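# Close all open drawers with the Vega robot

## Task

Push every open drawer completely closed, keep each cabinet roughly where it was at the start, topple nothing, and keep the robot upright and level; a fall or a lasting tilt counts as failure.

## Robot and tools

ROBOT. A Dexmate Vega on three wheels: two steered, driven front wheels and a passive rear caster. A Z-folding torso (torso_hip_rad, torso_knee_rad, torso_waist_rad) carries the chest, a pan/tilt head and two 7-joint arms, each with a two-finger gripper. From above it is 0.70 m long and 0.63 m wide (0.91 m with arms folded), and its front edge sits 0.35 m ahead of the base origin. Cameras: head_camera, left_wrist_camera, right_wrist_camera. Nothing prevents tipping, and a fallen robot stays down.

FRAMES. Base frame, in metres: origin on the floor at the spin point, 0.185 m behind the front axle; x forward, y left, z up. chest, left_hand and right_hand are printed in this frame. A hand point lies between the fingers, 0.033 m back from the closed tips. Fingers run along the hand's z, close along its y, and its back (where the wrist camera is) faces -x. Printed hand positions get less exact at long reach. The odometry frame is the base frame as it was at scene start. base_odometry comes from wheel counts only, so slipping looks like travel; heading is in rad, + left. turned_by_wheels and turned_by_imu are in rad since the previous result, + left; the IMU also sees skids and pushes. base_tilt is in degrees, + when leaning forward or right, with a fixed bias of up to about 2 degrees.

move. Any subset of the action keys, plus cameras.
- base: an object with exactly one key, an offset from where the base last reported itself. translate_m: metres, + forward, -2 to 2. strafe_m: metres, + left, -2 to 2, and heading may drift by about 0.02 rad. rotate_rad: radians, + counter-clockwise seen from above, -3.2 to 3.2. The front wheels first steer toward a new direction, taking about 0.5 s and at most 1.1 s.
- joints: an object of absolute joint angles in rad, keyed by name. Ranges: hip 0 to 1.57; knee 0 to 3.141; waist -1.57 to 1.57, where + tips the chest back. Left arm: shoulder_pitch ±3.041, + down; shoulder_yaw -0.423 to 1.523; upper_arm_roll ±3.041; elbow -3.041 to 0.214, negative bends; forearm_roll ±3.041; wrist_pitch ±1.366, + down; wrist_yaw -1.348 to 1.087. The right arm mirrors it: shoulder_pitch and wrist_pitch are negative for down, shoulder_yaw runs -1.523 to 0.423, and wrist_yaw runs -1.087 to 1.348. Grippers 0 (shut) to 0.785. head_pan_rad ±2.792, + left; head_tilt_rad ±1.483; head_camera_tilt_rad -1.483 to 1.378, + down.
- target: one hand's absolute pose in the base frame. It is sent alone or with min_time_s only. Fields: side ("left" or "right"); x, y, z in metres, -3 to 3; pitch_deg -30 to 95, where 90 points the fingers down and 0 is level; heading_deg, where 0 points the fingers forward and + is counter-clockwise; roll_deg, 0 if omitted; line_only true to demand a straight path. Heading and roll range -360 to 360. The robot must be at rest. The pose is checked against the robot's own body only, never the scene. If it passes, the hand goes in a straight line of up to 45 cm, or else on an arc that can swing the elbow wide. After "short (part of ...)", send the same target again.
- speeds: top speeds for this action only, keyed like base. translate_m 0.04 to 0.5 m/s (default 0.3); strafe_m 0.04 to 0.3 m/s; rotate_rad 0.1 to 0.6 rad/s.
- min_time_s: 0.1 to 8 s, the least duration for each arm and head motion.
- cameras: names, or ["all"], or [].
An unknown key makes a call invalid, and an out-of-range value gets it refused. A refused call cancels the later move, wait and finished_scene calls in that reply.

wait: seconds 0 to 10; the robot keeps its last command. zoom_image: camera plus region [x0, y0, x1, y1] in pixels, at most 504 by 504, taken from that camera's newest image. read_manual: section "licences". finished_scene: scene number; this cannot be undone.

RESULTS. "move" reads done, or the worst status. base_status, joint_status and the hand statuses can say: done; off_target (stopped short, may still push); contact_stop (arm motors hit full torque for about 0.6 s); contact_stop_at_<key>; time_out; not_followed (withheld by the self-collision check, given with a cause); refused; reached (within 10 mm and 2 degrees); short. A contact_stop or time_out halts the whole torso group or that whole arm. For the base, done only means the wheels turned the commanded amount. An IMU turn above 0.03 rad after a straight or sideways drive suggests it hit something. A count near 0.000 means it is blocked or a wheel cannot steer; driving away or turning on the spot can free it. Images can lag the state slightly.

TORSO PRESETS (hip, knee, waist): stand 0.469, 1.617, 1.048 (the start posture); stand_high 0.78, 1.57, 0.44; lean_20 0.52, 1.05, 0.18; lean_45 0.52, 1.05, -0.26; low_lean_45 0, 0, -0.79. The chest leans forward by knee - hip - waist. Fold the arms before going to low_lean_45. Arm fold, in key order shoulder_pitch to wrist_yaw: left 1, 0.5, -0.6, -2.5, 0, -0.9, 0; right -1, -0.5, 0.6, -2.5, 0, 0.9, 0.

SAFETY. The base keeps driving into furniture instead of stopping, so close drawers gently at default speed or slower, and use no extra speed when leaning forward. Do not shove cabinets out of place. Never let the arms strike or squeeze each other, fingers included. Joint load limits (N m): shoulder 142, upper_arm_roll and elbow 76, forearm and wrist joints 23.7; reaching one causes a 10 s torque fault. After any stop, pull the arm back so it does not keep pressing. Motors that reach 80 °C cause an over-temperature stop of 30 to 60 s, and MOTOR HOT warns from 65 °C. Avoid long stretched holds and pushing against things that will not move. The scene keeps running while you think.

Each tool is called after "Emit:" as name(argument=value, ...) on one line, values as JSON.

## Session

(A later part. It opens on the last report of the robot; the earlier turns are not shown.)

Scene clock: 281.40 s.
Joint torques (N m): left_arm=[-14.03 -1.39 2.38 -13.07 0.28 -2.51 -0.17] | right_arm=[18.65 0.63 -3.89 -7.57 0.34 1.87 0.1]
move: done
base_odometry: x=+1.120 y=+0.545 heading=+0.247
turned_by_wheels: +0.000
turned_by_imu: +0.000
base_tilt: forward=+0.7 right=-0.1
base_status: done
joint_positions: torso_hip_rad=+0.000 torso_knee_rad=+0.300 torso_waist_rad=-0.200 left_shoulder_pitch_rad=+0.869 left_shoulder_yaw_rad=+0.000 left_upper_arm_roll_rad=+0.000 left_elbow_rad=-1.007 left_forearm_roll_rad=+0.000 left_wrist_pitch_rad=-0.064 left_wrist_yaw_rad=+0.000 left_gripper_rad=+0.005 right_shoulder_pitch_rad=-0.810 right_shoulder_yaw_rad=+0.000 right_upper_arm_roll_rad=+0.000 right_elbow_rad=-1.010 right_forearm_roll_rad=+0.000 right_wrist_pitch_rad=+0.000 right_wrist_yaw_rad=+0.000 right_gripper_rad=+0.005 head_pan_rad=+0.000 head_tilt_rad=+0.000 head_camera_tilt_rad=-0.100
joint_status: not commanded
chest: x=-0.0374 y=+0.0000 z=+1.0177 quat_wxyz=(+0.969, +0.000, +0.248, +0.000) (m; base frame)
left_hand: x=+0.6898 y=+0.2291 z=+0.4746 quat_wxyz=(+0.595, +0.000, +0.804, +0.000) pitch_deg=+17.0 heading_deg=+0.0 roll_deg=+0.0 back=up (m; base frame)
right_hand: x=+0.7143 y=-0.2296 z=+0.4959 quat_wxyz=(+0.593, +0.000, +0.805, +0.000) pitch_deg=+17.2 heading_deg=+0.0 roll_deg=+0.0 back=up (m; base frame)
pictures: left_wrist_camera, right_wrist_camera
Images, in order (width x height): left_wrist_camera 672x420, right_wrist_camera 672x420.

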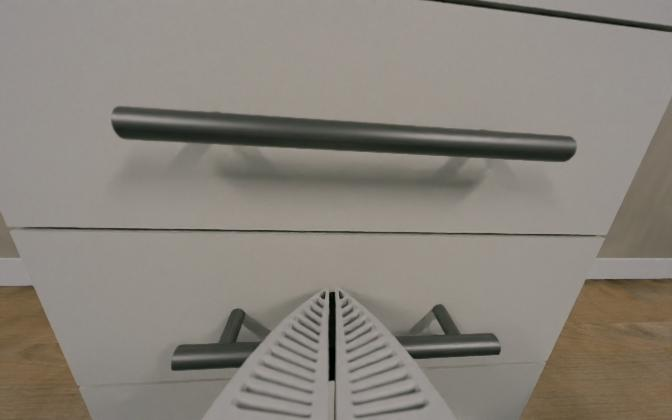

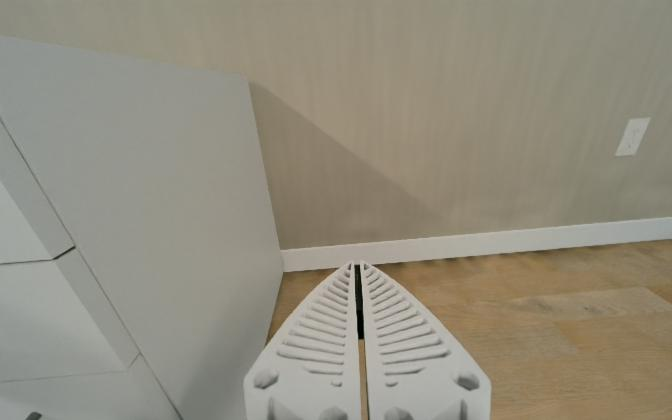

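Emit:
move(base={"translate_m": 0.012}, speeds={"translate_m": 0.05}, cameras=["left_wrist_camera", "right_wrist_camera", "head_camera"])

Scene clock: 294.43 s.
Joint torques (N m): left_arm=[-21.75 -1.88 4 -16.97 0.17 -3.11 -0.08] | right_arm=[19.06 1.2 -3.77 -7.43 0.25 1.63 0.05]
move: done
base_odometry: x=+1.132 y=+0.548 heading=+0.247
turned_by_wheels: +0.000
turned_by_imu: +0.000
base_tilt: forward=+0.6 right=+0.0
base_status: done
joint_positions: torso_hip_rad=+0.000 torso_knee_rad=+0.300 torso_waist_rad=-0.200 left_shoulder_pitch_rad=+0.869 left_shoulder_yaw_rad=+0.000 left_upper_arm_roll_rad=+0.000 left_elbow_rad=-1.007 left_forearm_roll_rad=+0.000 left_wrist_pitch_rad=-0.064 left_wrist_yaw_rad=+0.000 left_gripper_rad=+0.005 right_shoulder_pitch_rad=-0.810 right_shoulder_yaw_rad=+0.000 right_upper_arm_roll_rad=+0.000 right_elbow_rad=-1.010 right_forearm_roll_rad=+0.000 right_wrist_pitch_rad=+0.000 right_wrist_yaw_rad=+0.000 right_gripper_rad=+0.005 head_pan_rad=+0.000 head_tilt_rad=+0.000 head_camera_tilt_rad=-0.100
joint_status: not commanded
chest: x=-0.0374 y=+0.0000 z=+1.0177 quat_wxyz=(+0.969, +0.000, +0.248, +0.000) (m; base frame)
left_hand: x=+0.6895 y=+0.2291 z=+0.4741 quat_wxyz=(+0.594, +0.000, +0.804, +0.000) pitch_deg=+17.1 heading_deg=+0.0 roll_deg=+0.0 back=up (m; base frame)
right_hand: x=+0.7143 y=-0.2296 z=+0.4959 quat_wxyz=(+0.593, +0.000, +0.805, +0.000) pitch_deg=+17.2 heading_deg=+0.0 roll_deg=+0.0 back=up (m; base frame)
pictures: head_camera, left_wrist_camera, right_wrist_camera
Images, in order (width x height): head_camera 896x560, left_wrist_camera 672x420, right_wrist_camera 672x420.

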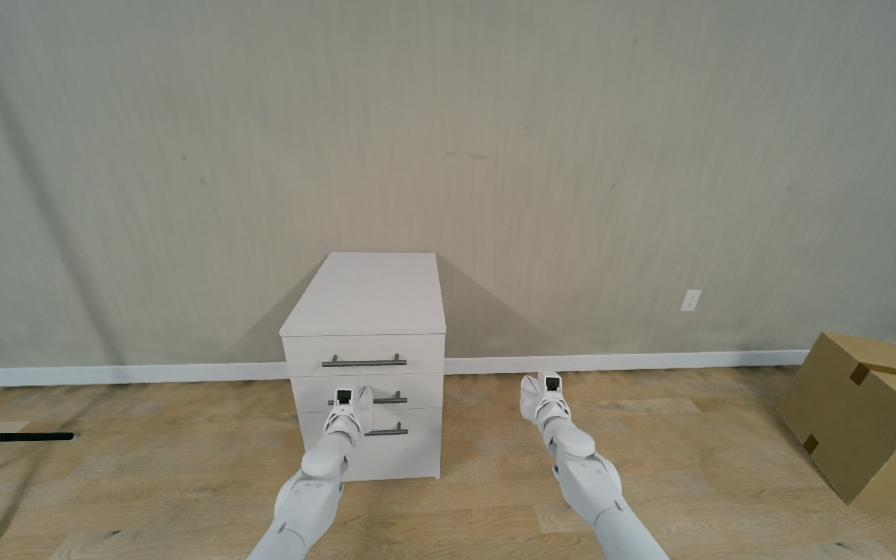

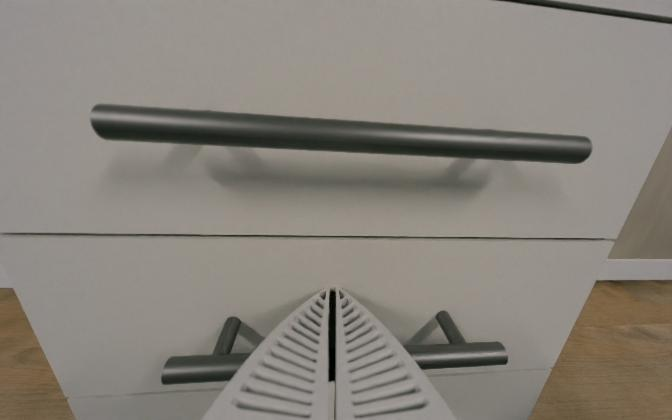

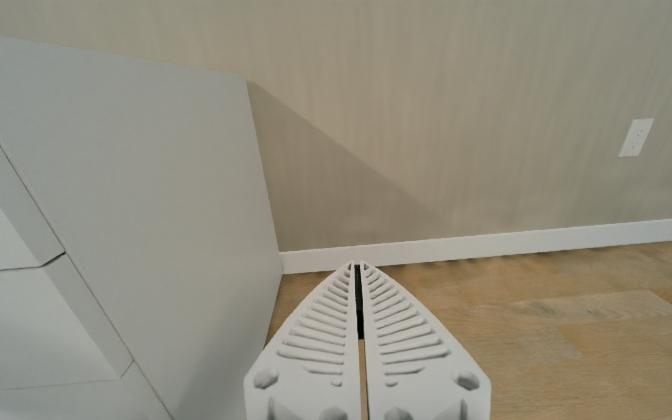

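Emit:
move(base={"translate_m": -0.4}, cameras=["head_camera", "left_wrist_camera"])

Scene clock: 329.93 s.
Joint torques (N m): left_arm=[-15.52 -1.92 2.73 -12.71 0.38 -3.69 -0.05] | right_arm=[18.65 0.8 -3.71 -7.73 0.33 1.63 0.19]
move: done
base_odometry: x=+0.744 y=+0.449 heading=+0.246
turned_by_wheels: -0.001
turned_by_imu: +0.000
base_tilt: forward=+0.7 right=-0.1
base_status: done
joint_positions: torso_hip_rad=+0.000 torso_knee_rad=+0.300 torso_waist_rad=-0.200 left_shoulder_pitch_rad=+0.869 left_shoulder_yaw_rad=+0.000 left_upper_arm_roll_rad=+0.000 left_elbow_rad=-1.007 left_forearm_roll_rad=+0.000 left_wrist_pitch_rad=-0.064 left_wrist_yaw_rad=+0.000 left_gripper_rad=+0.005 right_shoulder_pitch_rad=-0.810 right_shoulder_yaw_rad=+0.000 right_upper_arm_roll_rad=+0.000 right_elbow_rad=-1.010 right_forearm_roll_rad=+0.000 right_wrist_pitch_rad=+0.000 right_wrist_yaw_rad=+0.000 right_gripper_rad=+0.005 head_pan_rad=+0.000 head_tilt_rad=+0.000 head_camera_tilt_rad=-0.100
joint_status: not commanded
chest: x=-0.0374 y=+0.0000 z=+1.0177 quat_wxyz=(+0.969, +0.000, +0.247, +0.000) (m; base frame)
left_hand: x=+0.6898 y=+0.2291 z=+0.4746 quat_wxyz=(+0.595, +0.000, +0.804, +0.000) pitch_deg=+17.0 heading_deg=+0.0 roll_deg=+0.0 back=up (m; base frame)
right_hand: x=+0.7143 y=-0.2296 z=+0.4960 quat_wxyz=(+0.593, +0.000, +0.805, +0.000) pitch_deg=+17.2 heading_deg=+0.0 roll_deg=+0.0 back=up (m; base frame)
pictures: head_camera, left_wrist_camera
Images, in order (width x height): head_camera 896x560, left_wrist_camera 672x420.

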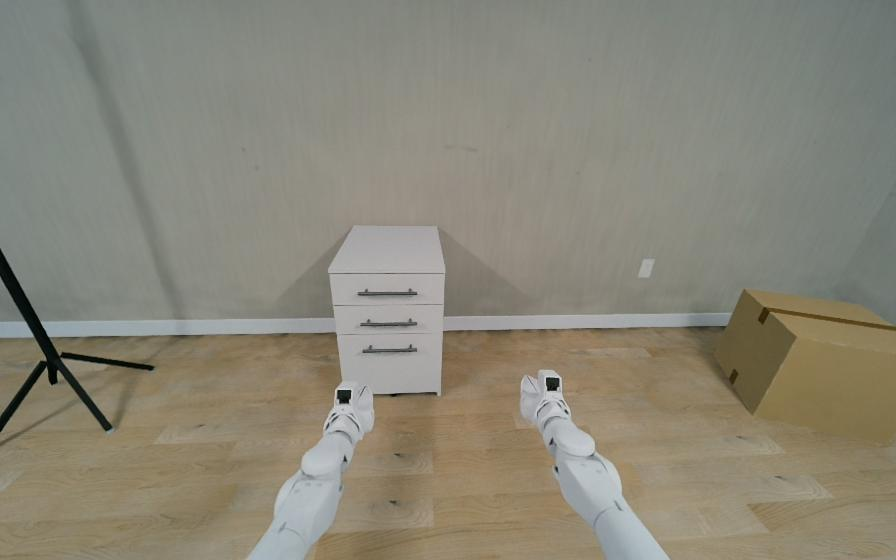

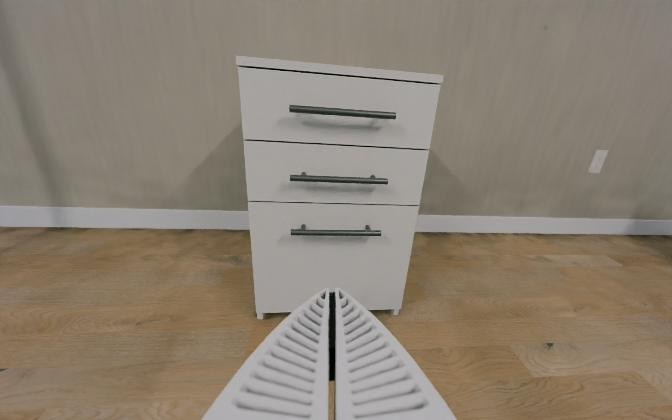

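Emit:
move(base={"rotate_rad": 2.63}, cameras=["head_camera"])

Emit:
move(base={"translate_m": 1.9}, speeds={"translate_m": 0.5}, cameras=["head_camera"])

Emit:
move(base={"rotate_rad": -1.03}, cameras=["head_camera", "left_wrist_camera", "right_wrist_camera"])

Scene clock: 352.43 s.
Joint torques (N m): left_arm=[-15.26 -2.95 0.08 -13.78 0.56 -2.43 -0.29] | right_arm=[18.64 1.56 -3.71 -8.02 0.35 1.61 0.05]
move: done
base_odometry: x=+0.745 y=+0.448 heading=+2.880
turned_by_wheels: +2.634
turned_by_imu: +2.581
base_tilt: forward=+0.6 right=+0.0
base_status: done
joint_positions: torso_hip_rad=+0.000 torso_knee_rad=+0.300 torso_waist_rad=-0.200 left_shoulder_pitch_rad=+0.869 left_shoulder_yaw_rad=+0.000 left_upper_arm_roll_rad=+0.000 left_elbow_rad=-1.007 left_forearm_roll_rad=+0.000 left_wrist_pitch_rad=-0.064 left_wrist_yaw_rad=+0.000 left_gripper_rad=+0.005 right_shoulder_pitch_rad=-0.810 right_shoulder_yaw_rad=+0.000 right_upper_arm_roll_rad=+0.000 right_elbow_rad=-1.010 right_forearm_roll_rad=+0.000 right_wrist_pitch_rad=+0.000 right_wrist_yaw_rad=+0.000 right_gripper_rad=+0.005 head_pan_rad=+0.000 head_tilt_rad=+0.000 head_camera_tilt_rad=-0.100
joint_status: not commanded
chest: x=-0.0374 y=+0.0000 z=+1.0177 quat_wxyz=(+0.969, +0.000, +0.247, +0.000) (m; base frame)
left_hand: x=+0.6898 y=+0.2291 z=+0.4746 quat_wxyz=(+0.595, +0.000, +0.804, +0.000) pitch_deg=+17.0 heading_deg=+0.0 roll_deg=+0.0 back=up (m; base frame)
right_hand: x=+0.7143 y=-0.2296 z=+0.4960 quat_wxyz=(+0.593, +0.000, +0.805, +0.000) pitch_deg=+17.2 heading_deg=+0.0 roll_deg=+0.0 back=up (m; base frame)
pictures: head_camera
Images, in order (width x height): head_camera 896x560.

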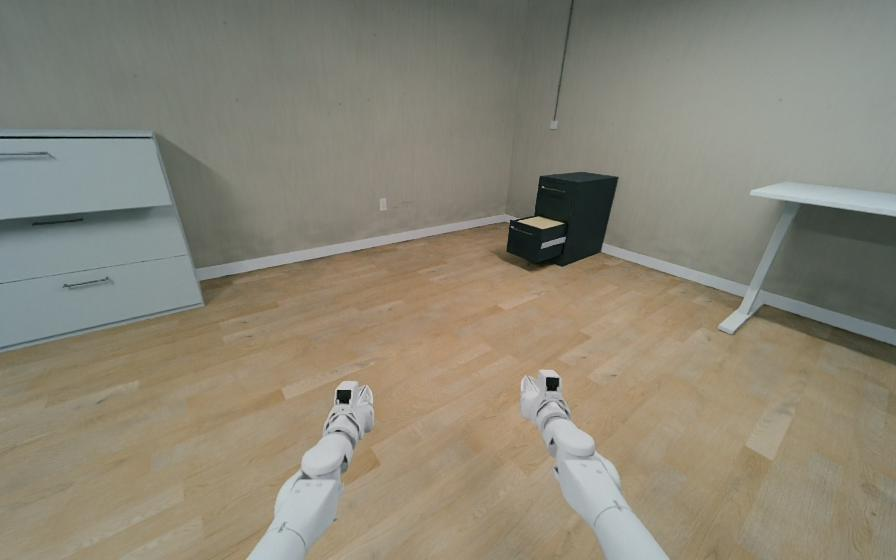

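Scene clock: 358.67 s.
Joint torques (N m): left_arm=[-16.52 -0.42 4.49 -12.1 0.42 -1.95 -0.72] | right_arm=[19.09 0.41 -3.75 -8.44 0.37 2.39 0.14]
move: done
base_odometry: x=-1.091 y=+0.934 heading=+2.880
turned_by_wheels: +0.000
turned_by_imu: +0.003
base_tilt: forward=+0.7 right=-0.1
base_status: done
joint_positions: torso_hip_rad=+0.000 torso_knee_rad=+0.300 torso_waist_rad=-0.200 left_shoulder_pitch_rad=+0.869 left_shoulder_yaw_rad=+0.000 left_upper_arm_roll_rad=+0.000 left_elbow_rad=-1.007 left_forearm_roll_rad=+0.000 left_wrist_pitch_rad=-0.064 left_wrist_yaw_rad=+0.000 left_gripper_rad=+0.005 right_shoulder_pitch_rad=-0.810 right_shoulder_yaw_rad=+0.000 right_upper_arm_roll_rad=+0.000 right_elbow_rad=-1.010 right_forearm_roll_rad=+0.000 right_wrist_pitch_rad=+0.000 right_wrist_yaw_rad=+0.000 right_gripper_rad=+0.005 head_pan_rad=+0.000 head_tilt_rad=+0.000 head_camera_tilt_rad=-0.100
joint_status: not commanded
chest: x=-0.0374 y=+0.0000 z=+1.0177 quat_wxyz=(+0.969, +0.000, +0.248, +0.000) (m; base frame)
left_hand: x=+0.6898 y=+0.2291 z=+0.4746 quat_wxyz=(+0.595, +0.000, +0.804, +0.000) pitch_deg=+17.0 heading_deg=+0.0 roll_deg=+0.0 back=up (m; base frame)
right_hand: x=+0.7143 y=-0.2296 z=+0.4959 quat_wxyz=(+0.593, +0.000, +0.805, +0.000) pitch_deg=+17.2 heading_deg=+0.0 roll_deg=+0.0 back=up (m; base frame)
pictures: head_camera
Images, in order (width x height): head_camera 896x560.

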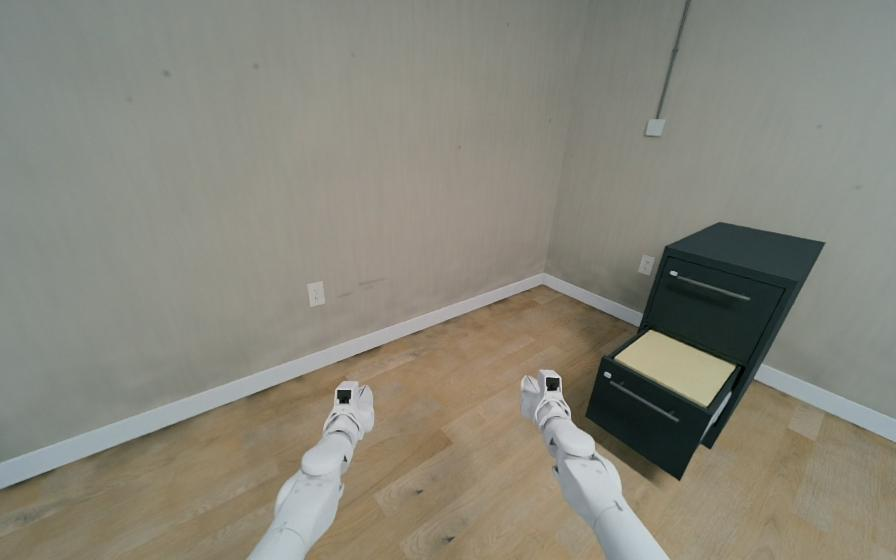

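Scene clock: 361.97 s.
Joint torques (N m): left_arm=[-15.48 -0.43 3.32 -12.13 0.53 -2.63 -0.31] | right_arm=[18.17 1.35 -3.46 -7.56 0.25 1.72 0.2]
move: done
base_odometry: x=-1.093 y=+0.934 heading=+1.849
turned_by_wheels: -1.031
turned_by_imu: -1.010
base_tilt: forward=+0.7 right=-0.1
base_status: done
joint_positions: torso_hip_rad=+0.000 torso_knee_rad=+0.300 torso_waist_rad=-0.200 left_shoulder_pitch_rad=+0.869 left_shoulder_yaw_rad=+0.000 left_upper_arm_roll_rad=+0.000 left_elbow_rad=-1.007 left_forearm_roll_rad=+0.000 left_wrist_pitch_rad=-0.064 left_wrist_yaw_rad=+0.000 left_gripper_rad=+0.005 right_shoulder_pitch_rad=-0.810 right_shoulder_yaw_rad=+0.000 right_upper_arm_roll_rad=+0.000 right_elbow_rad=-1.010 right_forearm_roll_rad=+0.000 right_wrist_pitch_rad=+0.000 right_wrist_yaw_rad=+0.000 right_gripper_rad=+0.005 head_pan_rad=+0.000 head_tilt_rad=+0.000 head_camera_tilt_rad=-0.100
joint_status: not commanded
chest: x=-0.0374 y=+0.0000 z=+1.0177 quat_wxyz=(+0.969, +0.000, +0.248, +0.000) (m; base frame)
left_hand: x=+0.6898 y=+0.2291 z=+0.4746 quat_wxyz=(+0.595, +0.000, +0.804, +0.000) pitch_deg=+17.0 heading_deg=+0.0 roll_deg=+0.0 back=up (m; base frame)
right_hand: x=+0.7143 y=-0.2296 z=+0.4959 quat_wxyz=(+0.593, +0.000, +0.805, +0.000) pitch_deg=+17.2 heading_deg=+0.0 roll_deg=+0.0 back=up (m; base frame)
pictures: head_camera, left_wrist_camera, right_wrist_camera
Images, in order (width x height): head_camera 896x560, left_wrist_camera 672x420, right_wrist_camera 672x420.

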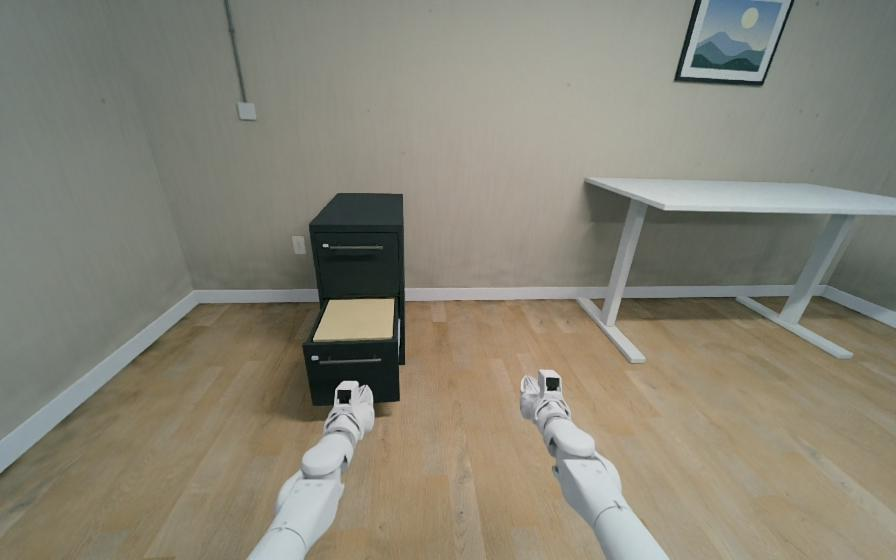

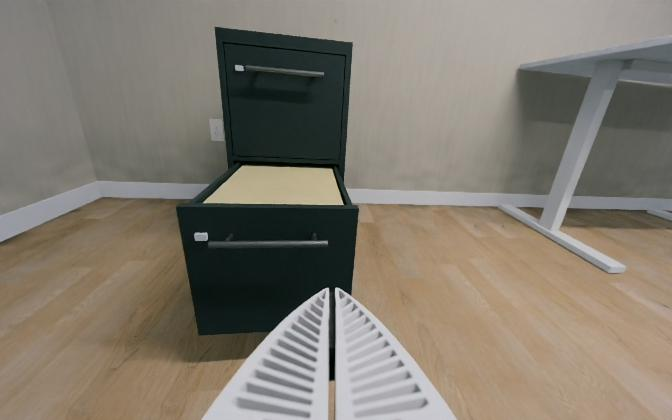

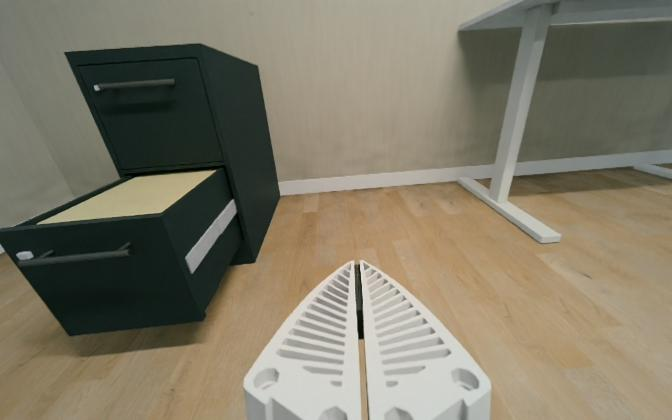

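Emit:
move(target={"side": "left", "x": 0.65, "y": 0.229, "z": 0.385, "pitch_deg": 25, "heading_deg": 0})

Emit:
move(base={"strafe_m": 0.16}, cameras=["head_camera", "left_wrist_camera"])

Scene clock: 388.93 s.
Joint torques (N m): left_arm=[-13.14 -2.91 3.68 -11.84 -0.34 -2.74 -0.15] | right_arm=[18.12 0.33 -3.72 -8.87 0.35 1.64 0.14]
move: done
base_odometry: x=-1.093 y=+0.934 heading=+1.849
turned_by_wheels: +0.000
turned_by_imu: +0.001
base_tilt: forward=+0.7 right=-0.1
base_status: not commanded
joint_positions: torso_hip_rad=+0.000 torso_knee_rad=+0.300 torso_waist_rad=-0.200 left_shoulder_pitch_rad=+0.835 left_shoulder_yaw_rad=+0.000 left_upper_arm_roll_rad=+0.000 left_elbow_rad=-0.778 left_forearm_roll_rad=+0.000 left_wrist_pitch_rad=-0.124 left_wrist_yaw_rad=+0.000 left_gripper_rad=+0.005 right_shoulder_pitch_rad=-0.810 right_shoulder_yaw_rad=+0.000 right_upper_arm_roll_rad=+0.000 right_elbow_rad=-1.010 right_forearm_roll_rad=+0.000 right_wrist_pitch_rad=+0.000 right_wrist_yaw_rad=+0.000 right_gripper_rad=+0.005 head_pan_rad=+0.000 head_tilt_rad=+0.000 head_camera_tilt_rad=-0.100
joint_status: not commanded
chest: x=-0.0374 y=+0.0000 z=+1.0177 quat_wxyz=(+0.969, +0.000, +0.248, +0.000) (m; base frame)
left_hand: x=+0.6508 y=+0.2291 z=+0.3866 quat_wxyz=(+0.538, +0.000, +0.843, +0.000) pitch_deg=+24.9 heading_deg=+0.0 roll_deg=+0.0 back=up (m; base frame)
left_hand_status: reached (straight line, planned for 1.1 s): 2 mm and 0.1 deg off.
right_hand: x=+0.7143 y=-0.2296 z=+0.4959 quat_wxyz=(+0.593, +0.000, +0.805, +0.000) pitch_deg=+17.2 heading_deg=+0.0 roll_deg=+0.0 back=up (m; base frame)
pictures: none

Scene clock: 391.37 s.
Joint torques (N m): left_arm=[-15.9 0.11 0.02 -11.05 0.59 -2.03 -0.05] | right_arm=[17.92 1.1 -3.32 -7.7 0.28 2.6 0.04]
move: done
base_odometry: x=-1.246 y=+0.890 heading=+1.851
turned_by_wheels: +0.002
turned_by_imu: +0.002
base_tilt: forward=+0.7 right=-0.1
base_status: done
joint_positions: torso_hip_rad=+0.000 torso_knee_rad=+0.300 torso_waist_rad=-0.200 left_shoulder_pitch_rad=+0.834 left_shoulder_yaw_rad=+0.000 left_upper_arm_roll_rad=+0.000 left_elbow_rad=-0.772 left_forearm_roll_rad=+0.000 left_wrist_pitch_rad=-0.125 left_wrist_yaw_rad=+0.000 left_gripper_rad=+0.005 right_shoulder_pitch_rad=-0.810 right_shoulder_yaw_rad=+0.000 right_upper_arm_roll_rad=+0.000 right_elbow_rad=-1.010 right_forearm_roll_rad=+0.000 right_wrist_pitch_rad=+0.000 right_wrist_yaw_rad=+0.000 right_gripper_rad=+0.005 head_pan_rad=+0.000 head_tilt_rad=+0.000 head_camera_tilt_rad=-0.100
joint_status: not commanded
chest: x=-0.0374 y=+0.0000 z=+1.0177 quat_wxyz=(+0.969, +0.000, +0.248, +0.000) (m; base frame)
left_hand: x=+0.6497 y=+0.2291 z=+0.3847 quat_wxyz=(+0.537, +0.000, +0.844, +0.000) pitch_deg=+25.0 heading_deg=+0.0 roll_deg=+0.0 back=up (m; base frame)
right_hand: x=+0.7143 y=-0.2296 z=+0.4959 quat_wxyz=(+0.593, +0.000, +0.805, +0.000) pitch_deg=+17.2 heading_deg=+0.0 roll_deg=+0.0 back=up (m; base frame)
pictures: head_camera, left_wrist_camera
Images, in order (width x height): head_camera 896x560, left_wrist_camera 672x420.

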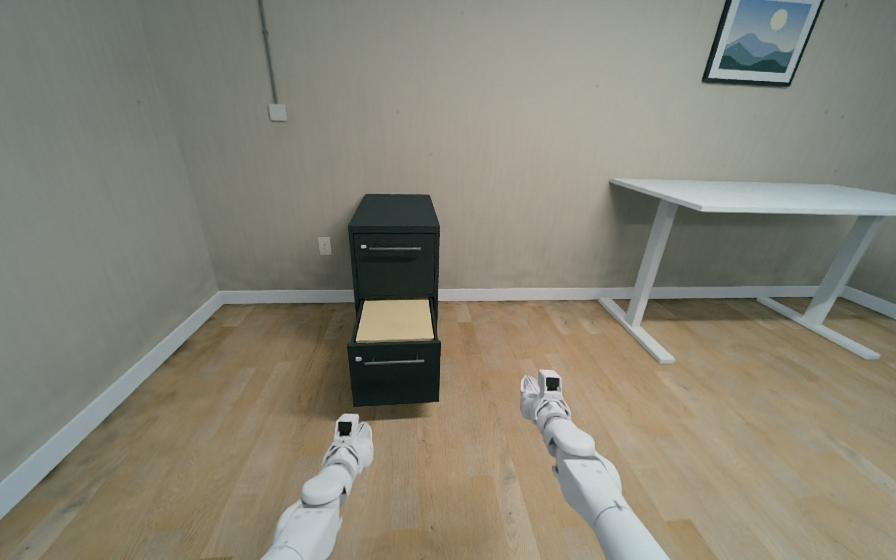

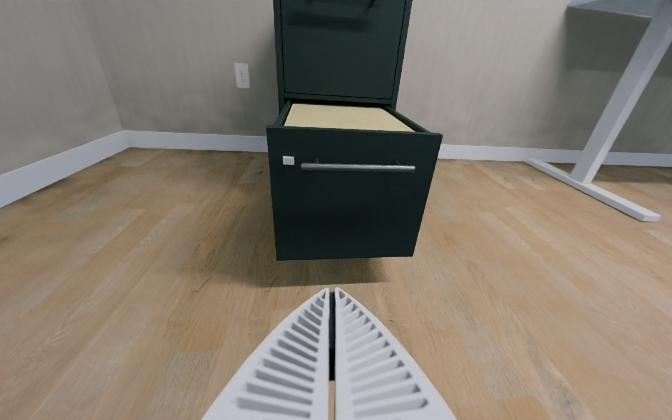

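Emit:
move(base={"translate_m": 0.62}, speeds={"translate_m": 0.2}, cameras=["head_camera", "left_wrist_camera", "right_wrist_camera"])

Scene clock: 405.07 s.
Joint torques (N m): left_arm=[-15.85 0.04 3.01 -12.38 0.39 -2.82 -0.1] | right_arm=[18.42 0.26 -3.44 -7.7 0.44 2.4 0.13]
move: done
base_odometry: x=-1.419 y=+1.485 heading=+1.851
turned_by_wheels: +0.000
turned_by_imu: +0.001
base_tilt: forward=+0.7 right=-0.1
base_status: done
joint_positions: torso_hip_rad=+0.000 torso_knee_rad=+0.300 torso_waist_rad=-0.200 left_shoulder_pitch_rad=+0.834 left_shoulder_yaw_rad=+0.000 left_upper_arm_roll_rad=+0.000 left_elbow_rad=-0.772 left_forearm_roll_rad=+0.000 left_wrist_pitch_rad=-0.125 left_wrist_yaw_rad=+0.000 left_gripper_rad=+0.005 right_shoulder_pitch_rad=-0.810 right_shoulder_yaw_rad=+0.000 right_upper_arm_roll_rad=+0.000 right_elbow_rad=-1.010 right_forearm_roll_rad=+0.000 right_wrist_pitch_rad=+0.000 right_wrist_yaw_rad=+0.000 right_gripper_rad=+0.005 head_pan_rad=+0.000 head_tilt_rad=+0.000 head_camera_tilt_rad=-0.100
joint_status: not commanded
chest: x=-0.0374 y=+0.0000 z=+1.0177 quat_wxyz=(+0.969, +0.000, +0.247, +0.000) (m; base frame)
left_hand: x=+0.6497 y=+0.2291 z=+0.3847 quat_wxyz=(+0.537, +0.000, +0.844, +0.000) pitch_deg=+25.0 heading_deg=+0.0 roll_deg=+0.0 back=up (m; base frame)
right_hand: x=+0.7142 y=-0.2296 z=+0.4960 quat_wxyz=(+0.593, +0.000, +0.805, +0.000) pitch_deg=+17.2 heading_deg=+0.0 roll_deg=+0.0 back=up (m; base frame)
pictures: head_camera, left_wrist_camera, right_wrist_camera
Images, in order (width x height): head_camera 896x560, left_wrist_camera 672x420, right_wrist_camera 672x420.

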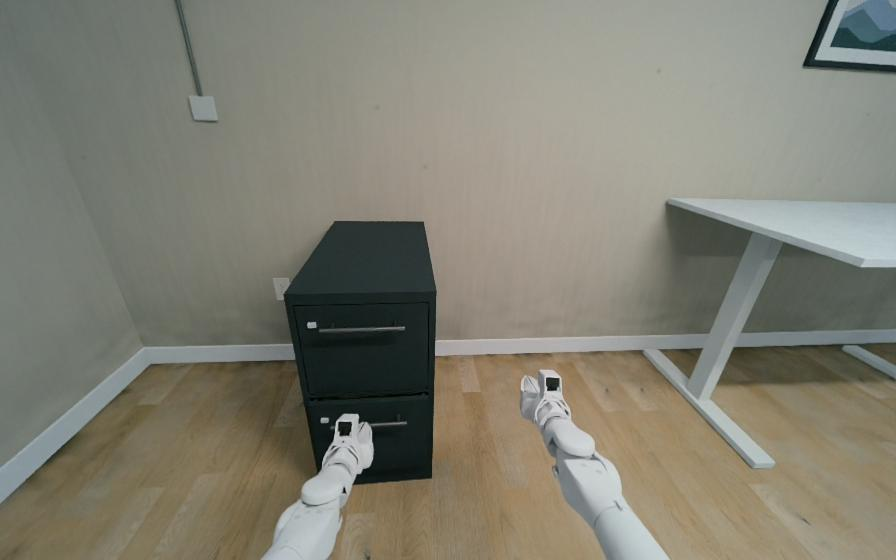

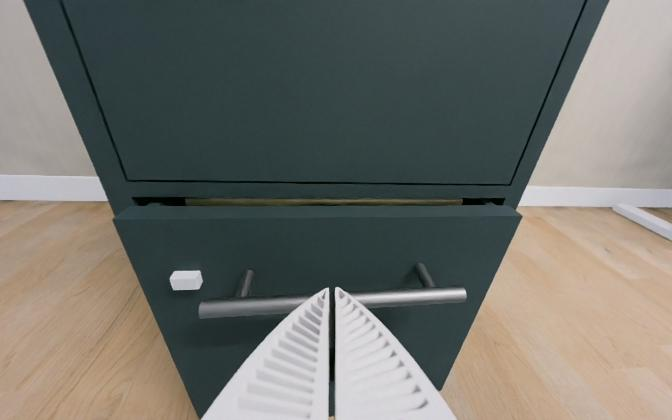

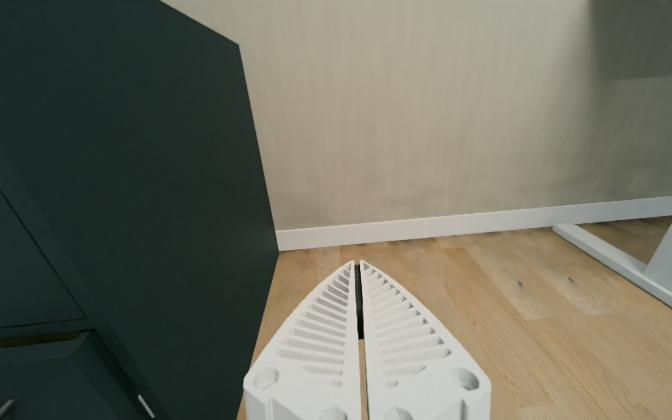

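Emit:
move(base={"translate_m": 0.03}, speeds={"translate_m": 0.1}, cameras=["left_wrist_camera", "right_wrist_camera"])

Scene clock: 412.50 s.
Joint torques (N m): left_arm=[-12.16 -0.57 0.05 -13 0.68 -2.61 -0.28] | right_arm=[19.39 0.08 -3.46 -7.45 0.4 2.21 0.07]
move: done
base_odometry: x=-1.427 y=+1.514 heading=+1.850
turned_by_wheels: +0.000
turned_by_imu: +0.000
base_tilt: forward=+0.7 right=-0.1
base_status: done
joint_positions: torso_hip_rad=+0.000 torso_knee_rad=+0.300 torso_waist_rad=-0.200 left_shoulder_pitch_rad=+0.834 left_shoulder_yaw_rad=+0.000 left_upper_arm_roll_rad=+0.000 left_elbow_rad=-0.772 left_forearm_roll_rad=+0.000 left_wrist_pitch_rad=-0.125 left_wrist_yaw_rad=+0.000 left_gripper_rad=+0.005 right_shoulder_pitch_rad=-0.810 right_shoulder_yaw_rad=+0.000 right_upper_arm_roll_rad=+0.000 right_elbow_rad=-1.010 right_forearm_roll_rad=+0.000 right_wrist_pitch_rad=+0.000 right_wrist_yaw_rad=+0.000 right_gripper_rad=+0.005 head_pan_rad=+0.000 head_tilt_rad=+0.000 head_camera_tilt_rad=-0.100
joint_status: not commanded
chest: x=-0.0374 y=+0.0000 z=+1.0177 quat_wxyz=(+0.969, +0.000, +0.248, +0.000) (m; base frame)
left_hand: x=+0.6497 y=+0.2291 z=+0.3847 quat_wxyz=(+0.537, +0.000, +0.844, +0.000) pitch_deg=+25.0 heading_deg=+0.0 roll_deg=+0.0 back=up (m; base frame)
right_hand: x=+0.7143 y=-0.2296 z=+0.4959 quat_wxyz=(+0.593, +0.000, +0.805, +0.000) pitch_deg=+17.2 heading_deg=+0.0 roll_deg=+0.0 back=up (m; base frame)
pictures: left_wrist_camera, right_wrist_camera
Images, in order (width x height): left_wrist_camera 672x420, right_wrist_camera 672x420.

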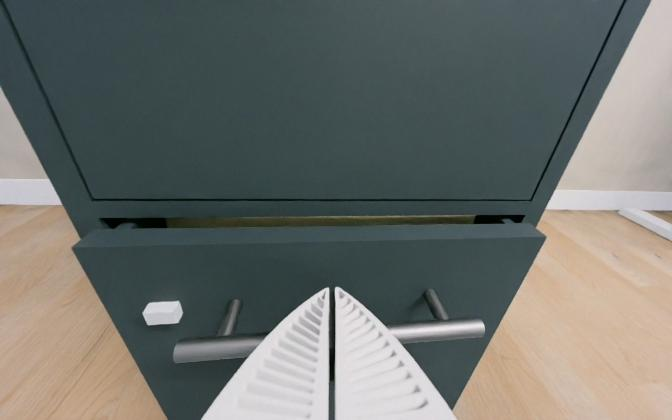

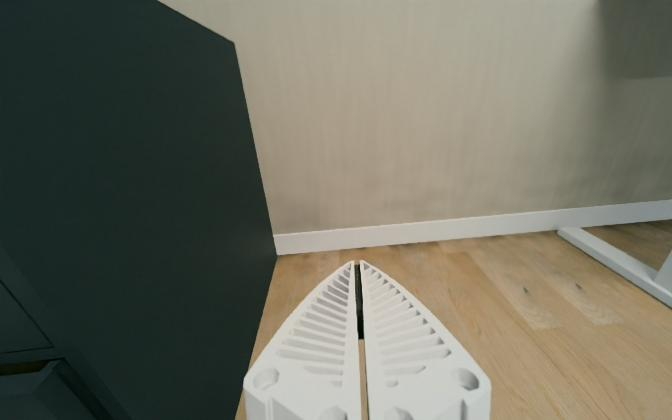

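Emit:
move(base={"translate_m": 0.04}, speeds={"translate_m": 0.1}, cameras=["left_wrist_camera", "right_wrist_camera"])

Scene clock: 422.17 s.
Joint torques (N m): left_arm=[-16.39 0.37 2.07 -11.61 0.03 -2.48 -0.31] | right_arm=[18.73 0.89 -3.51 -8 0.35 2.21 0.17]
move: done
base_odometry: x=-1.439 y=+1.553 heading=+1.850
turned_by_wheels: +0.000
turned_by_imu: +0.000
base_tilt: forward=+0.7 right=-0.1
base_status: done
joint_positions: torso_hip_rad=+0.000 torso_knee_rad=+0.300 torso_waist_rad=-0.200 left_shoulder_pitch_rad=+0.834 left_shoulder_yaw_rad=+0.000 left_upper_arm_roll_rad=+0.000 left_elbow_rad=-0.772 left_forearm_roll_rad=+0.000 left_wrist_pitch_rad=-0.125 left_wrist_yaw_rad=+0.000 left_gripper_rad=+0.005 right_shoulder_pitch_rad=-0.810 right_shoulder_yaw_rad=+0.000 right_upper_arm_roll_rad=+0.000 right_elbow_rad=-1.010 right_forearm_roll_rad=+0.000 right_wrist_pitch_rad=+0.000 right_wrist_yaw_rad=+0.000 right_gripper_rad=+0.005 head_pan_rad=+0.000 head_tilt_rad=+0.000 head_camera_tilt_rad=-0.100
joint_status: not commanded
chest: x=-0.0374 y=+0.0000 z=+1.0177 quat_wxyz=(+0.969, +0.000, +0.247, +0.000) (m; base frame)
left_hand: x=+0.6497 y=+0.2291 z=+0.3847 quat_wxyz=(+0.537, +0.000, +0.844, +0.000) pitch_deg=+25.0 heading_deg=+0.0 roll_deg=+0.0 back=up (m; base frame)
right_hand: x=+0.7142 y=-0.2296 z=+0.4960 quat_wxyz=(+0.593, +0.000, +0.805, +0.000) pitch_deg=+17.2 heading_deg=+0.0 roll_deg=+0.0 back=up (m; base frame)
pictures: left_wrist_camera, right_wrist_camera
Images, in order (width x height): left_wrist_camera 672x420, right_wrist_camera 672x420.

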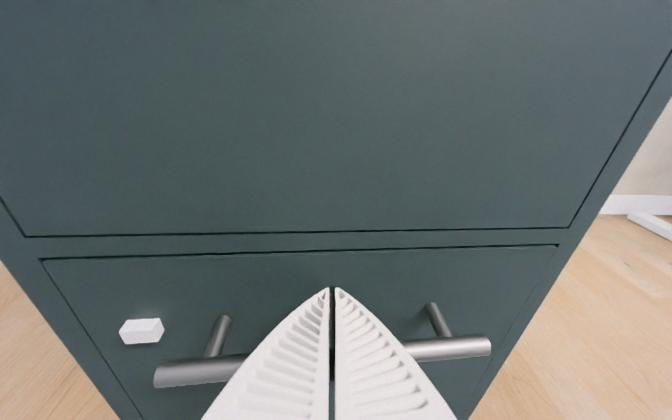

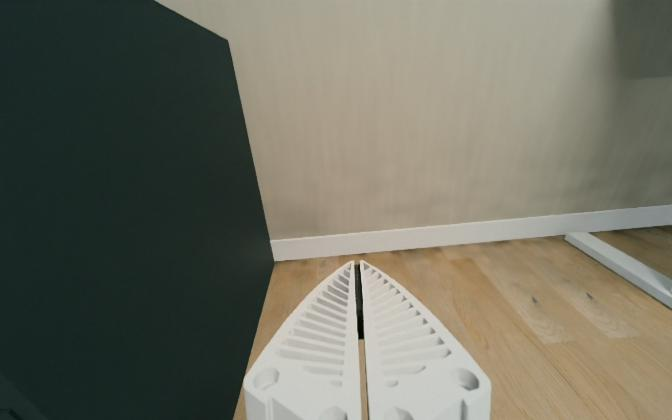

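Emit:
move(base={"translate_m": 0.025}, speeds={"translate_m": 0.05}, cameras=["head_camera", "left_wrist_camera"])

Scene clock: 425.87 s.
Joint torques (N m): left_arm=[-35.34 0.75 -0.31 -28.59 0.01 -5.35 1.23] | right_arm=[18.62 0.59 -3.36 -7.41 0.28 2.59 0.16]
move: done
base_odometry: x=-1.446 y=+1.576 heading=+1.850
turned_by_wheels: +0.000
turned_by_imu: +0.001
base_tilt: forward=+0.7 right=-0.1
base_status: done
joint_positions: torso_hip_rad=+0.000 torso_knee_rad=+0.300 torso_waist_rad=-0.200 left_shoulder_pitch_rad=+0.835 left_shoulder_yaw_rad=+0.000 left_upper_arm_roll_rad=+0.000 left_elbow_rad=-0.771 left_forearm_roll_rad=+0.000 left_wrist_pitch_rad=-0.124 left_wrist_yaw_rad=+0.000 left_gripper_rad=+0.005 right_shoulder_pitch_rad=-0.810 right_shoulder_yaw_rad=+0.000 right_upper_arm_roll_rad=+0.000 right_elbow_rad=-1.010 right_forearm_roll_rad=+0.000 right_wrist_pitch_rad=+0.000 right_wrist_yaw_rad=+0.000 right_gripper_rad=+0.005 head_pan_rad=+0.000 head_tilt_rad=+0.000 head_camera_tilt_rad=-0.100
joint_status: not commanded
chest: x=-0.0375 y=+0.0000 z=+1.0177 quat_wxyz=(+0.969, +0.000, +0.247, +0.000) (m; base frame)
left_hand: x=+0.6485 y=+0.2288 z=+0.3830 quat_wxyz=(+0.536, +0.000, +0.844, +0.000) pitch_deg=+25.2 heading_deg=+0.0 roll_deg=+0.0 back=up (m; base frame)
right_hand: x=+0.7142 y=-0.2296 z=+0.4960 quat_wxyz=(+0.593, +0.000, +0.805, +0.000) pitch_deg=+17.2 heading_deg=+0.0 roll_deg=+0.0 back=up (m; base frame)
pictures: head_camera, left_wrist_camera
Images, in order (width x height): head_camera 896x560, left_wrist_camera 672x420.

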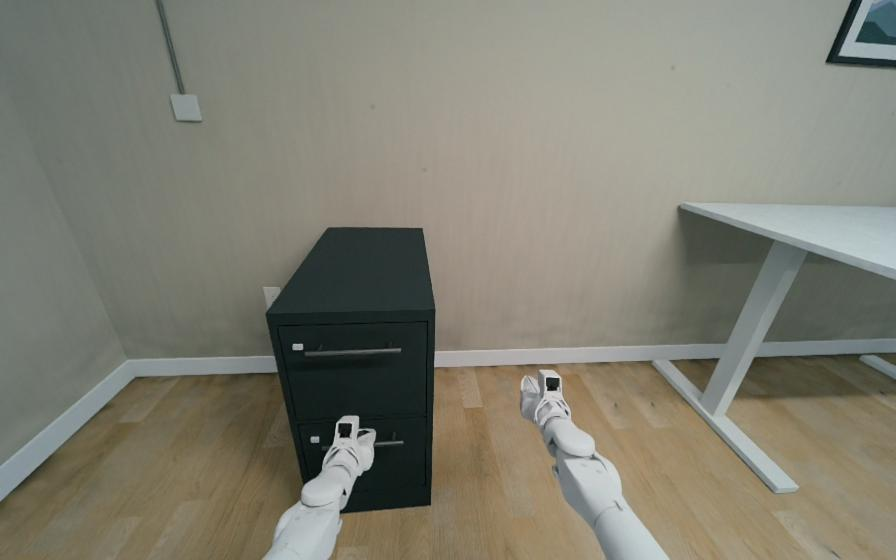

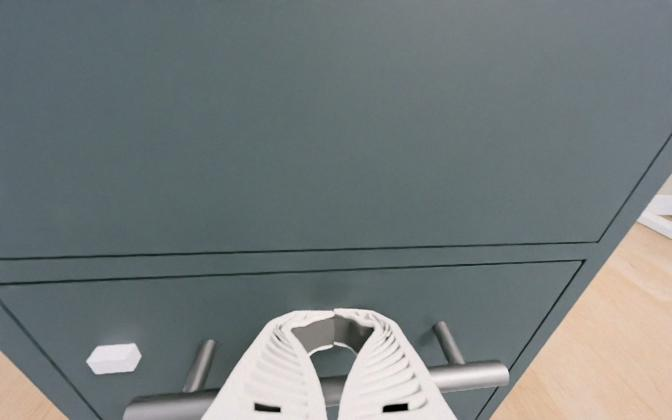

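Emit:
move(base={"translate_m": -0.5}, cameras=["head_camera", "left_wrist_camera"])

Emit:
move(base={"rotate_rad": 0.24})

Emit:
move(base={"translate_m": -2.0}, speeds={"translate_m": 0.5})

Emit:
move(base={"rotate_rad": 1.33}, cameras=["all"])

Scene clock: 445.83 s.
Joint torques (N m): left_arm=[-14.55 -0.11 0.17 -10.94 -0.04 -2.42 0.3] | right_arm=[19 0.55 -3.37 -8.52 0.35 1.85 0.13]
Motor temperatures (°C): left_arm=[32 30 30 33 34 41 35] | right_arm=[32 28 29 32 34 35 35]
move: done
base_odometry: x=-1.306 y=+1.096 heading=+1.850
turned_by_wheels: -0.001
turned_by_imu: -0.001
base_tilt: forward=+0.7 right=-0.1
base_status: done
joint_positions: torso_hip_rad=+0.000 torso_knee_rad=+0.300 torso_waist_rad=-0.200 left_shoulder_pitch_rad=+0.834 left_shoulder_yaw_rad=+0.000 left_upper_arm_roll_rad=+0.000 left_elbow_rad=-0.772 left_forearm_roll_rad=+0.000 left_wrist_pitch_rad=-0.125 left_wrist_yaw_rad=+0.000 left_gripper_rad=+0.005 right_shoulder_pitch_rad=-0.810 right_shoulder_yaw_rad=+0.000 right_upper_arm_roll_rad=+0.000 right_elbow_rad=-1.010 right_forearm_roll_rad=+0.000 right_wrist_pitch_rad=+0.000 right_wrist_yaw_rad=+0.000 right_gripper_rad=+0.005 head_pan_rad=+0.000 head_tilt_rad=+0.000 head_camera_tilt_rad=-0.100
joint_status: not commanded
chest: x=-0.0374 y=+0.0000 z=+1.0177 quat_wxyz=(+0.969, +0.000, +0.247, +0.000) (m; base frame)
left_hand: x=+0.6497 y=+0.2289 z=+0.3847 quat_wxyz=(+0.537, +0.000, +0.844, +0.000) pitch_deg=+25.0 heading_deg=+0.0 roll_deg=+0.0 back=up (m; base frame)
right_hand: x=+0.7142 y=-0.2296 z=+0.4960 quat_wxyz=(+0.593, +0.000, +0.805, +0.000) pitch_deg=+17.2 heading_deg=+0.0 roll_deg=+0.0 back=up (m; base frame)
pictures: head_camera, left_wrist_camera
Images, in order (width x height): head_camera 896x560, left_wrist_camera 672x420.

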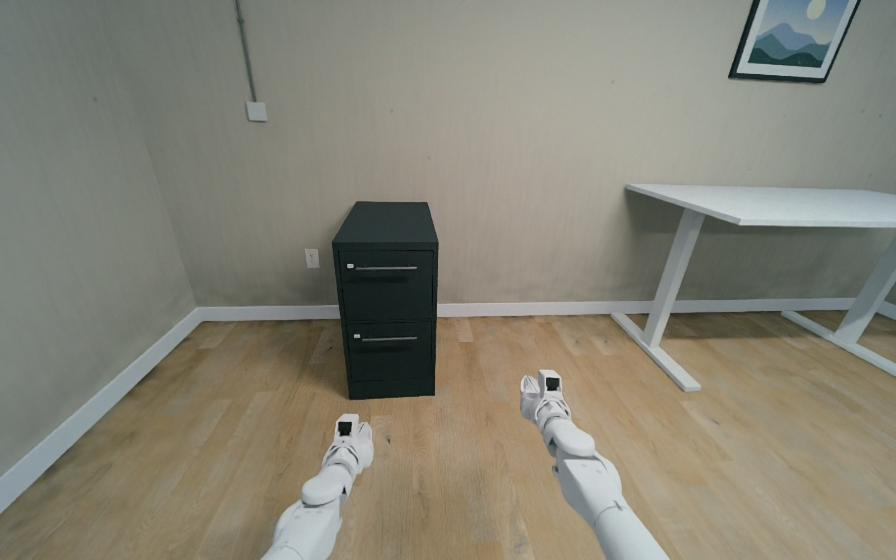

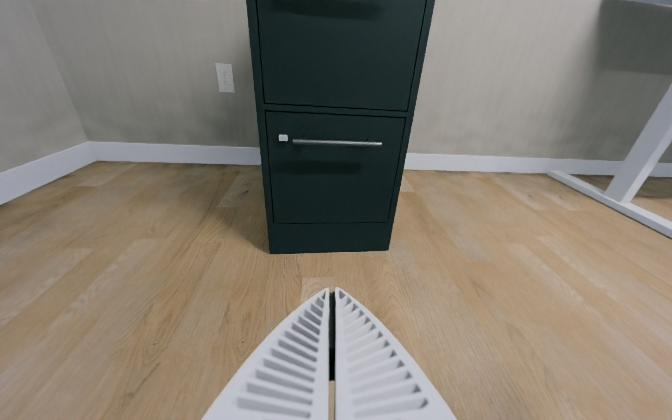

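Scene clock: 447.67 s.
Joint torques (N m): left_arm=[-15.45 0.1 -0.74 -11.56 -0.03 -2.09 0.25] | right_arm=[18.87 -0.54 -3.4 -8.61 0.34 1.49 0.15]
move: done
base_odometry: x=-1.306 y=+1.096 heading=+2.090
turned_by_wheels: +0.240
turned_by_imu: +0.234
base_tilt: forward=+0.7 right=+0.0
base_status: done
joint_positions: torso_hip_rad=+0.000 torso_knee_rad=+0.300 torso_waist_rad=-0.200 left_shoulder_pitch_rad=+0.834 left_shoulder_yaw_rad=+0.000 left_upper_arm_roll_rad=+0.000 left_elbow_rad=-0.772 left_forearm_roll_rad=+0.000 left_wrist_pitch_rad=-0.125 left_wrist_yaw_rad=+0.000 left_gripper_rad=+0.005 right_shoulder_pitch_rad=-0.810 right_shoulder_yaw_rad=+0.000 right_upper_arm_roll_rad=+0.000 right_elbow_rad=-1.010 right_forearm_roll_rad=+0.000 right_wrist_pitch_rad=+0.000 right_wrist_yaw_rad=+0.000 right_gripper_rad=+0.005 head_pan_rad=+0.000 head_tilt_rad=+0.000 head_camera_tilt_rad=-0.100
joint_status: not commanded
chest: x=-0.0374 y=+0.0000 z=+1.0177 quat_wxyz=(+0.969, +0.000, +0.247, +0.000) (m; base frame)
left_hand: x=+0.6497 y=+0.2289 z=+0.3847 quat_wxyz=(+0.537, +0.000, +0.844, +0.000) pitch_deg=+25.0 heading_deg=+0.0 roll_deg=+0.0 back=up (m; base frame)
right_hand: x=+0.7142 y=-0.2296 z=+0.4960 quat_wxyz=(+0.593, +0.000, +0.805, +0.000) pitch_deg=+17.2 heading_deg=+0.0 roll_deg=+0.0 back=up (m; base frame)
pictures: none

Scene clock: 454.23 s.
Joint torques (N m): left_arm=[-13.81 3.18 0.51 -11.37 0.42 -3.67 0.27] | right_arm=[18.73 0.74 -3.36 -7.69 0.37 1.53 0.1]
move: done
base_odometry: x=-0.308 y=-0.637 heading=+2.090
turned_by_wheels: +0.001
turned_by_imu: +0.001
base_tilt: forward=+0.6 right=+0.0
base_status: done
joint_positions: torso_hip_rad=+0.000 torso_knee_rad=+0.300 torso_waist_rad=-0.200 left_shoulder_pitch_rad=+0.834 left_shoulder_yaw_rad=+0.000 left_upper_arm_roll_rad=+0.000 left_elbow_rad=-0.772 left_forearm_roll_rad=+0.000 left_wrist_pitch_rad=-0.125 left_wrist_yaw_rad=+0.000 left_gripper_rad=+0.005 right_shoulder_pitch_rad=-0.810 right_shoulder_yaw_rad=+0.000 right_upper_arm_roll_rad=+0.000 right_elbow_rad=-1.010 right_forearm_roll_rad=+0.000 right_wrist_pitch_rad=+0.000 right_wrist_yaw_rad=+0.000 right_gripper_rad=+0.005 head_pan_rad=+0.000 head_tilt_rad=+0.000 head_camera_tilt_rad=-0.100
joint_status: not commanded
chest: x=-0.0374 y=+0.0000 z=+1.0177 quat_wxyz=(+0.969, +0.000, +0.247, +0.000) (m; base frame)
left_hand: x=+0.6497 y=+0.2289 z=+0.3847 quat_wxyz=(+0.537, +0.000, +0.844, +0.000) pitch_deg=+25.0 heading_deg=+0.0 roll_deg=+0.0 back=up (m; base frame)
right_hand: x=+0.7142 y=-0.2296 z=+0.4960 quat_wxyz=(+0.593, +0.000, +0.805, +0.000) pitch_deg=+17.2 heading_deg=+0.0 roll_deg=+0.0 back=up (m; base frame)
pictures: none

Scene clock: 458.03 s.
Joint torques (N m): left_arm=[-12.69 0.8 -0.23 -11.36 -0.12 -2.94 0.35] | right_arm=[18.47 0.32 -3.56 -7.41 0.39 2.12 0.09]
move: done
base_odometry: x=-0.307 y=-0.636 heading=-2.861
turned_by_wheels: +1.332
turned_by_imu: +1.308
base_tilt: forward=+0.7 right=+0.0
base_status: done
joint_positions: torso_hip_rad=+0.000 torso_knee_rad=+0.300 torso_waist_rad=-0.200 left_shoulder_pitch_rad=+0.834 left_shoulder_yaw_rad=+0.000 left_upper_arm_roll_rad=+0.000 left_elbow_rad=-0.772 left_forearm_roll_rad=+0.000 left_wrist_pitch_rad=-0.125 left_wrist_yaw_rad=+0.000 left_gripper_rad=+0.005 right_shoulder_pitch_rad=-0.810 right_shoulder_yaw_rad=+0.000 right_upper_arm_roll_rad=+0.000 right_elbow_rad=-1.010 right_forearm_roll_rad=+0.000 right_wrist_pitch_rad=+0.000 right_wrist_yaw_rad=+0.000 right_gripper_rad=+0.005 head_pan_rad=+0.000 head_tilt_rad=+0.000 head_camera_tilt_rad=-0.100
joint_status: not commanded
chest: x=-0.0374 y=+0.0000 z=+1.0177 quat_wxyz=(+0.969, +0.000, +0.247, +0.000) (m; base frame)
left_hand: x=+0.6497 y=+0.2289 z=+0.3847 quat_wxyz=(+0.537, +0.000, +0.844, +0.000) pitch_deg=+25.0 heading_deg=+0.0 roll_deg=+0.0 back=up (m; base frame)
right_hand: x=+0.7142 y=-0.2296 z=+0.4960 quat_wxyz=(+0.593, +0.000, +0.805, +0.000) pitch_deg=+17.2 heading_deg=+0.0 roll_deg=+0.0 back=up (m; base frame)
pictures: head_camera, left_wrist_camera, right_wrist_camera
Images, in order (width x height): head_camera 896x560, left_wrist_camera 672x420, right_wrist_camera 672x420.

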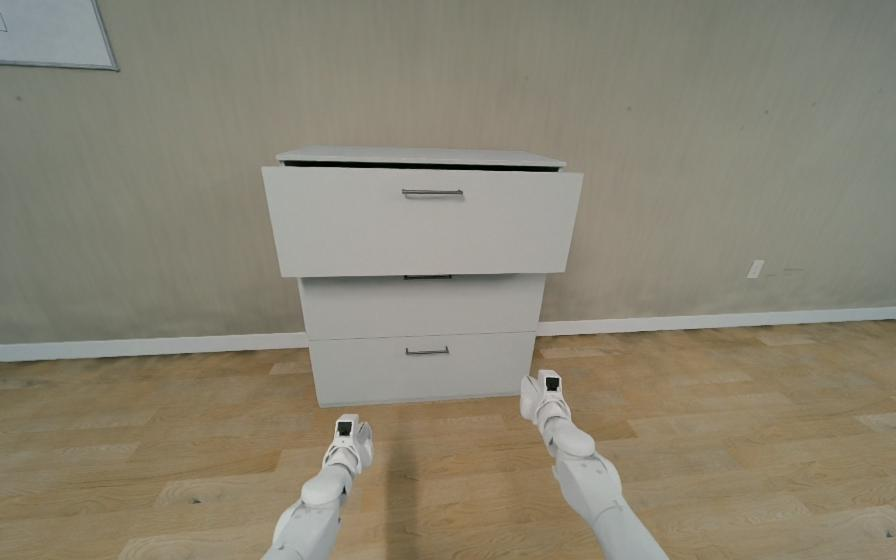

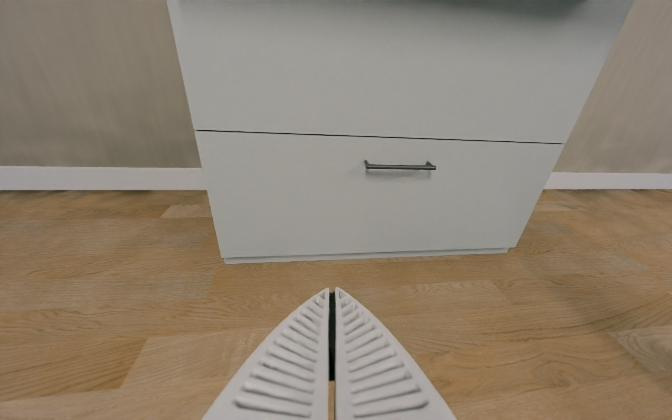

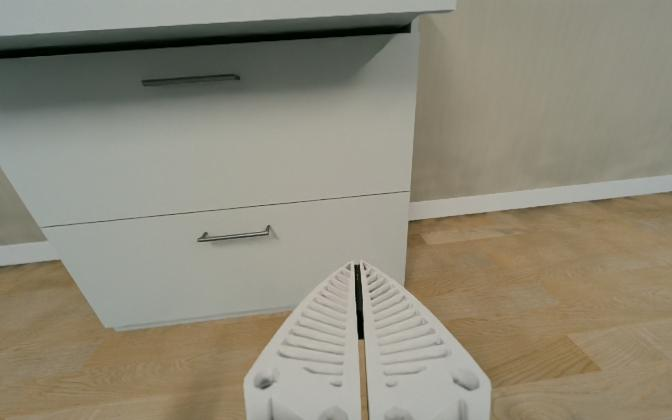

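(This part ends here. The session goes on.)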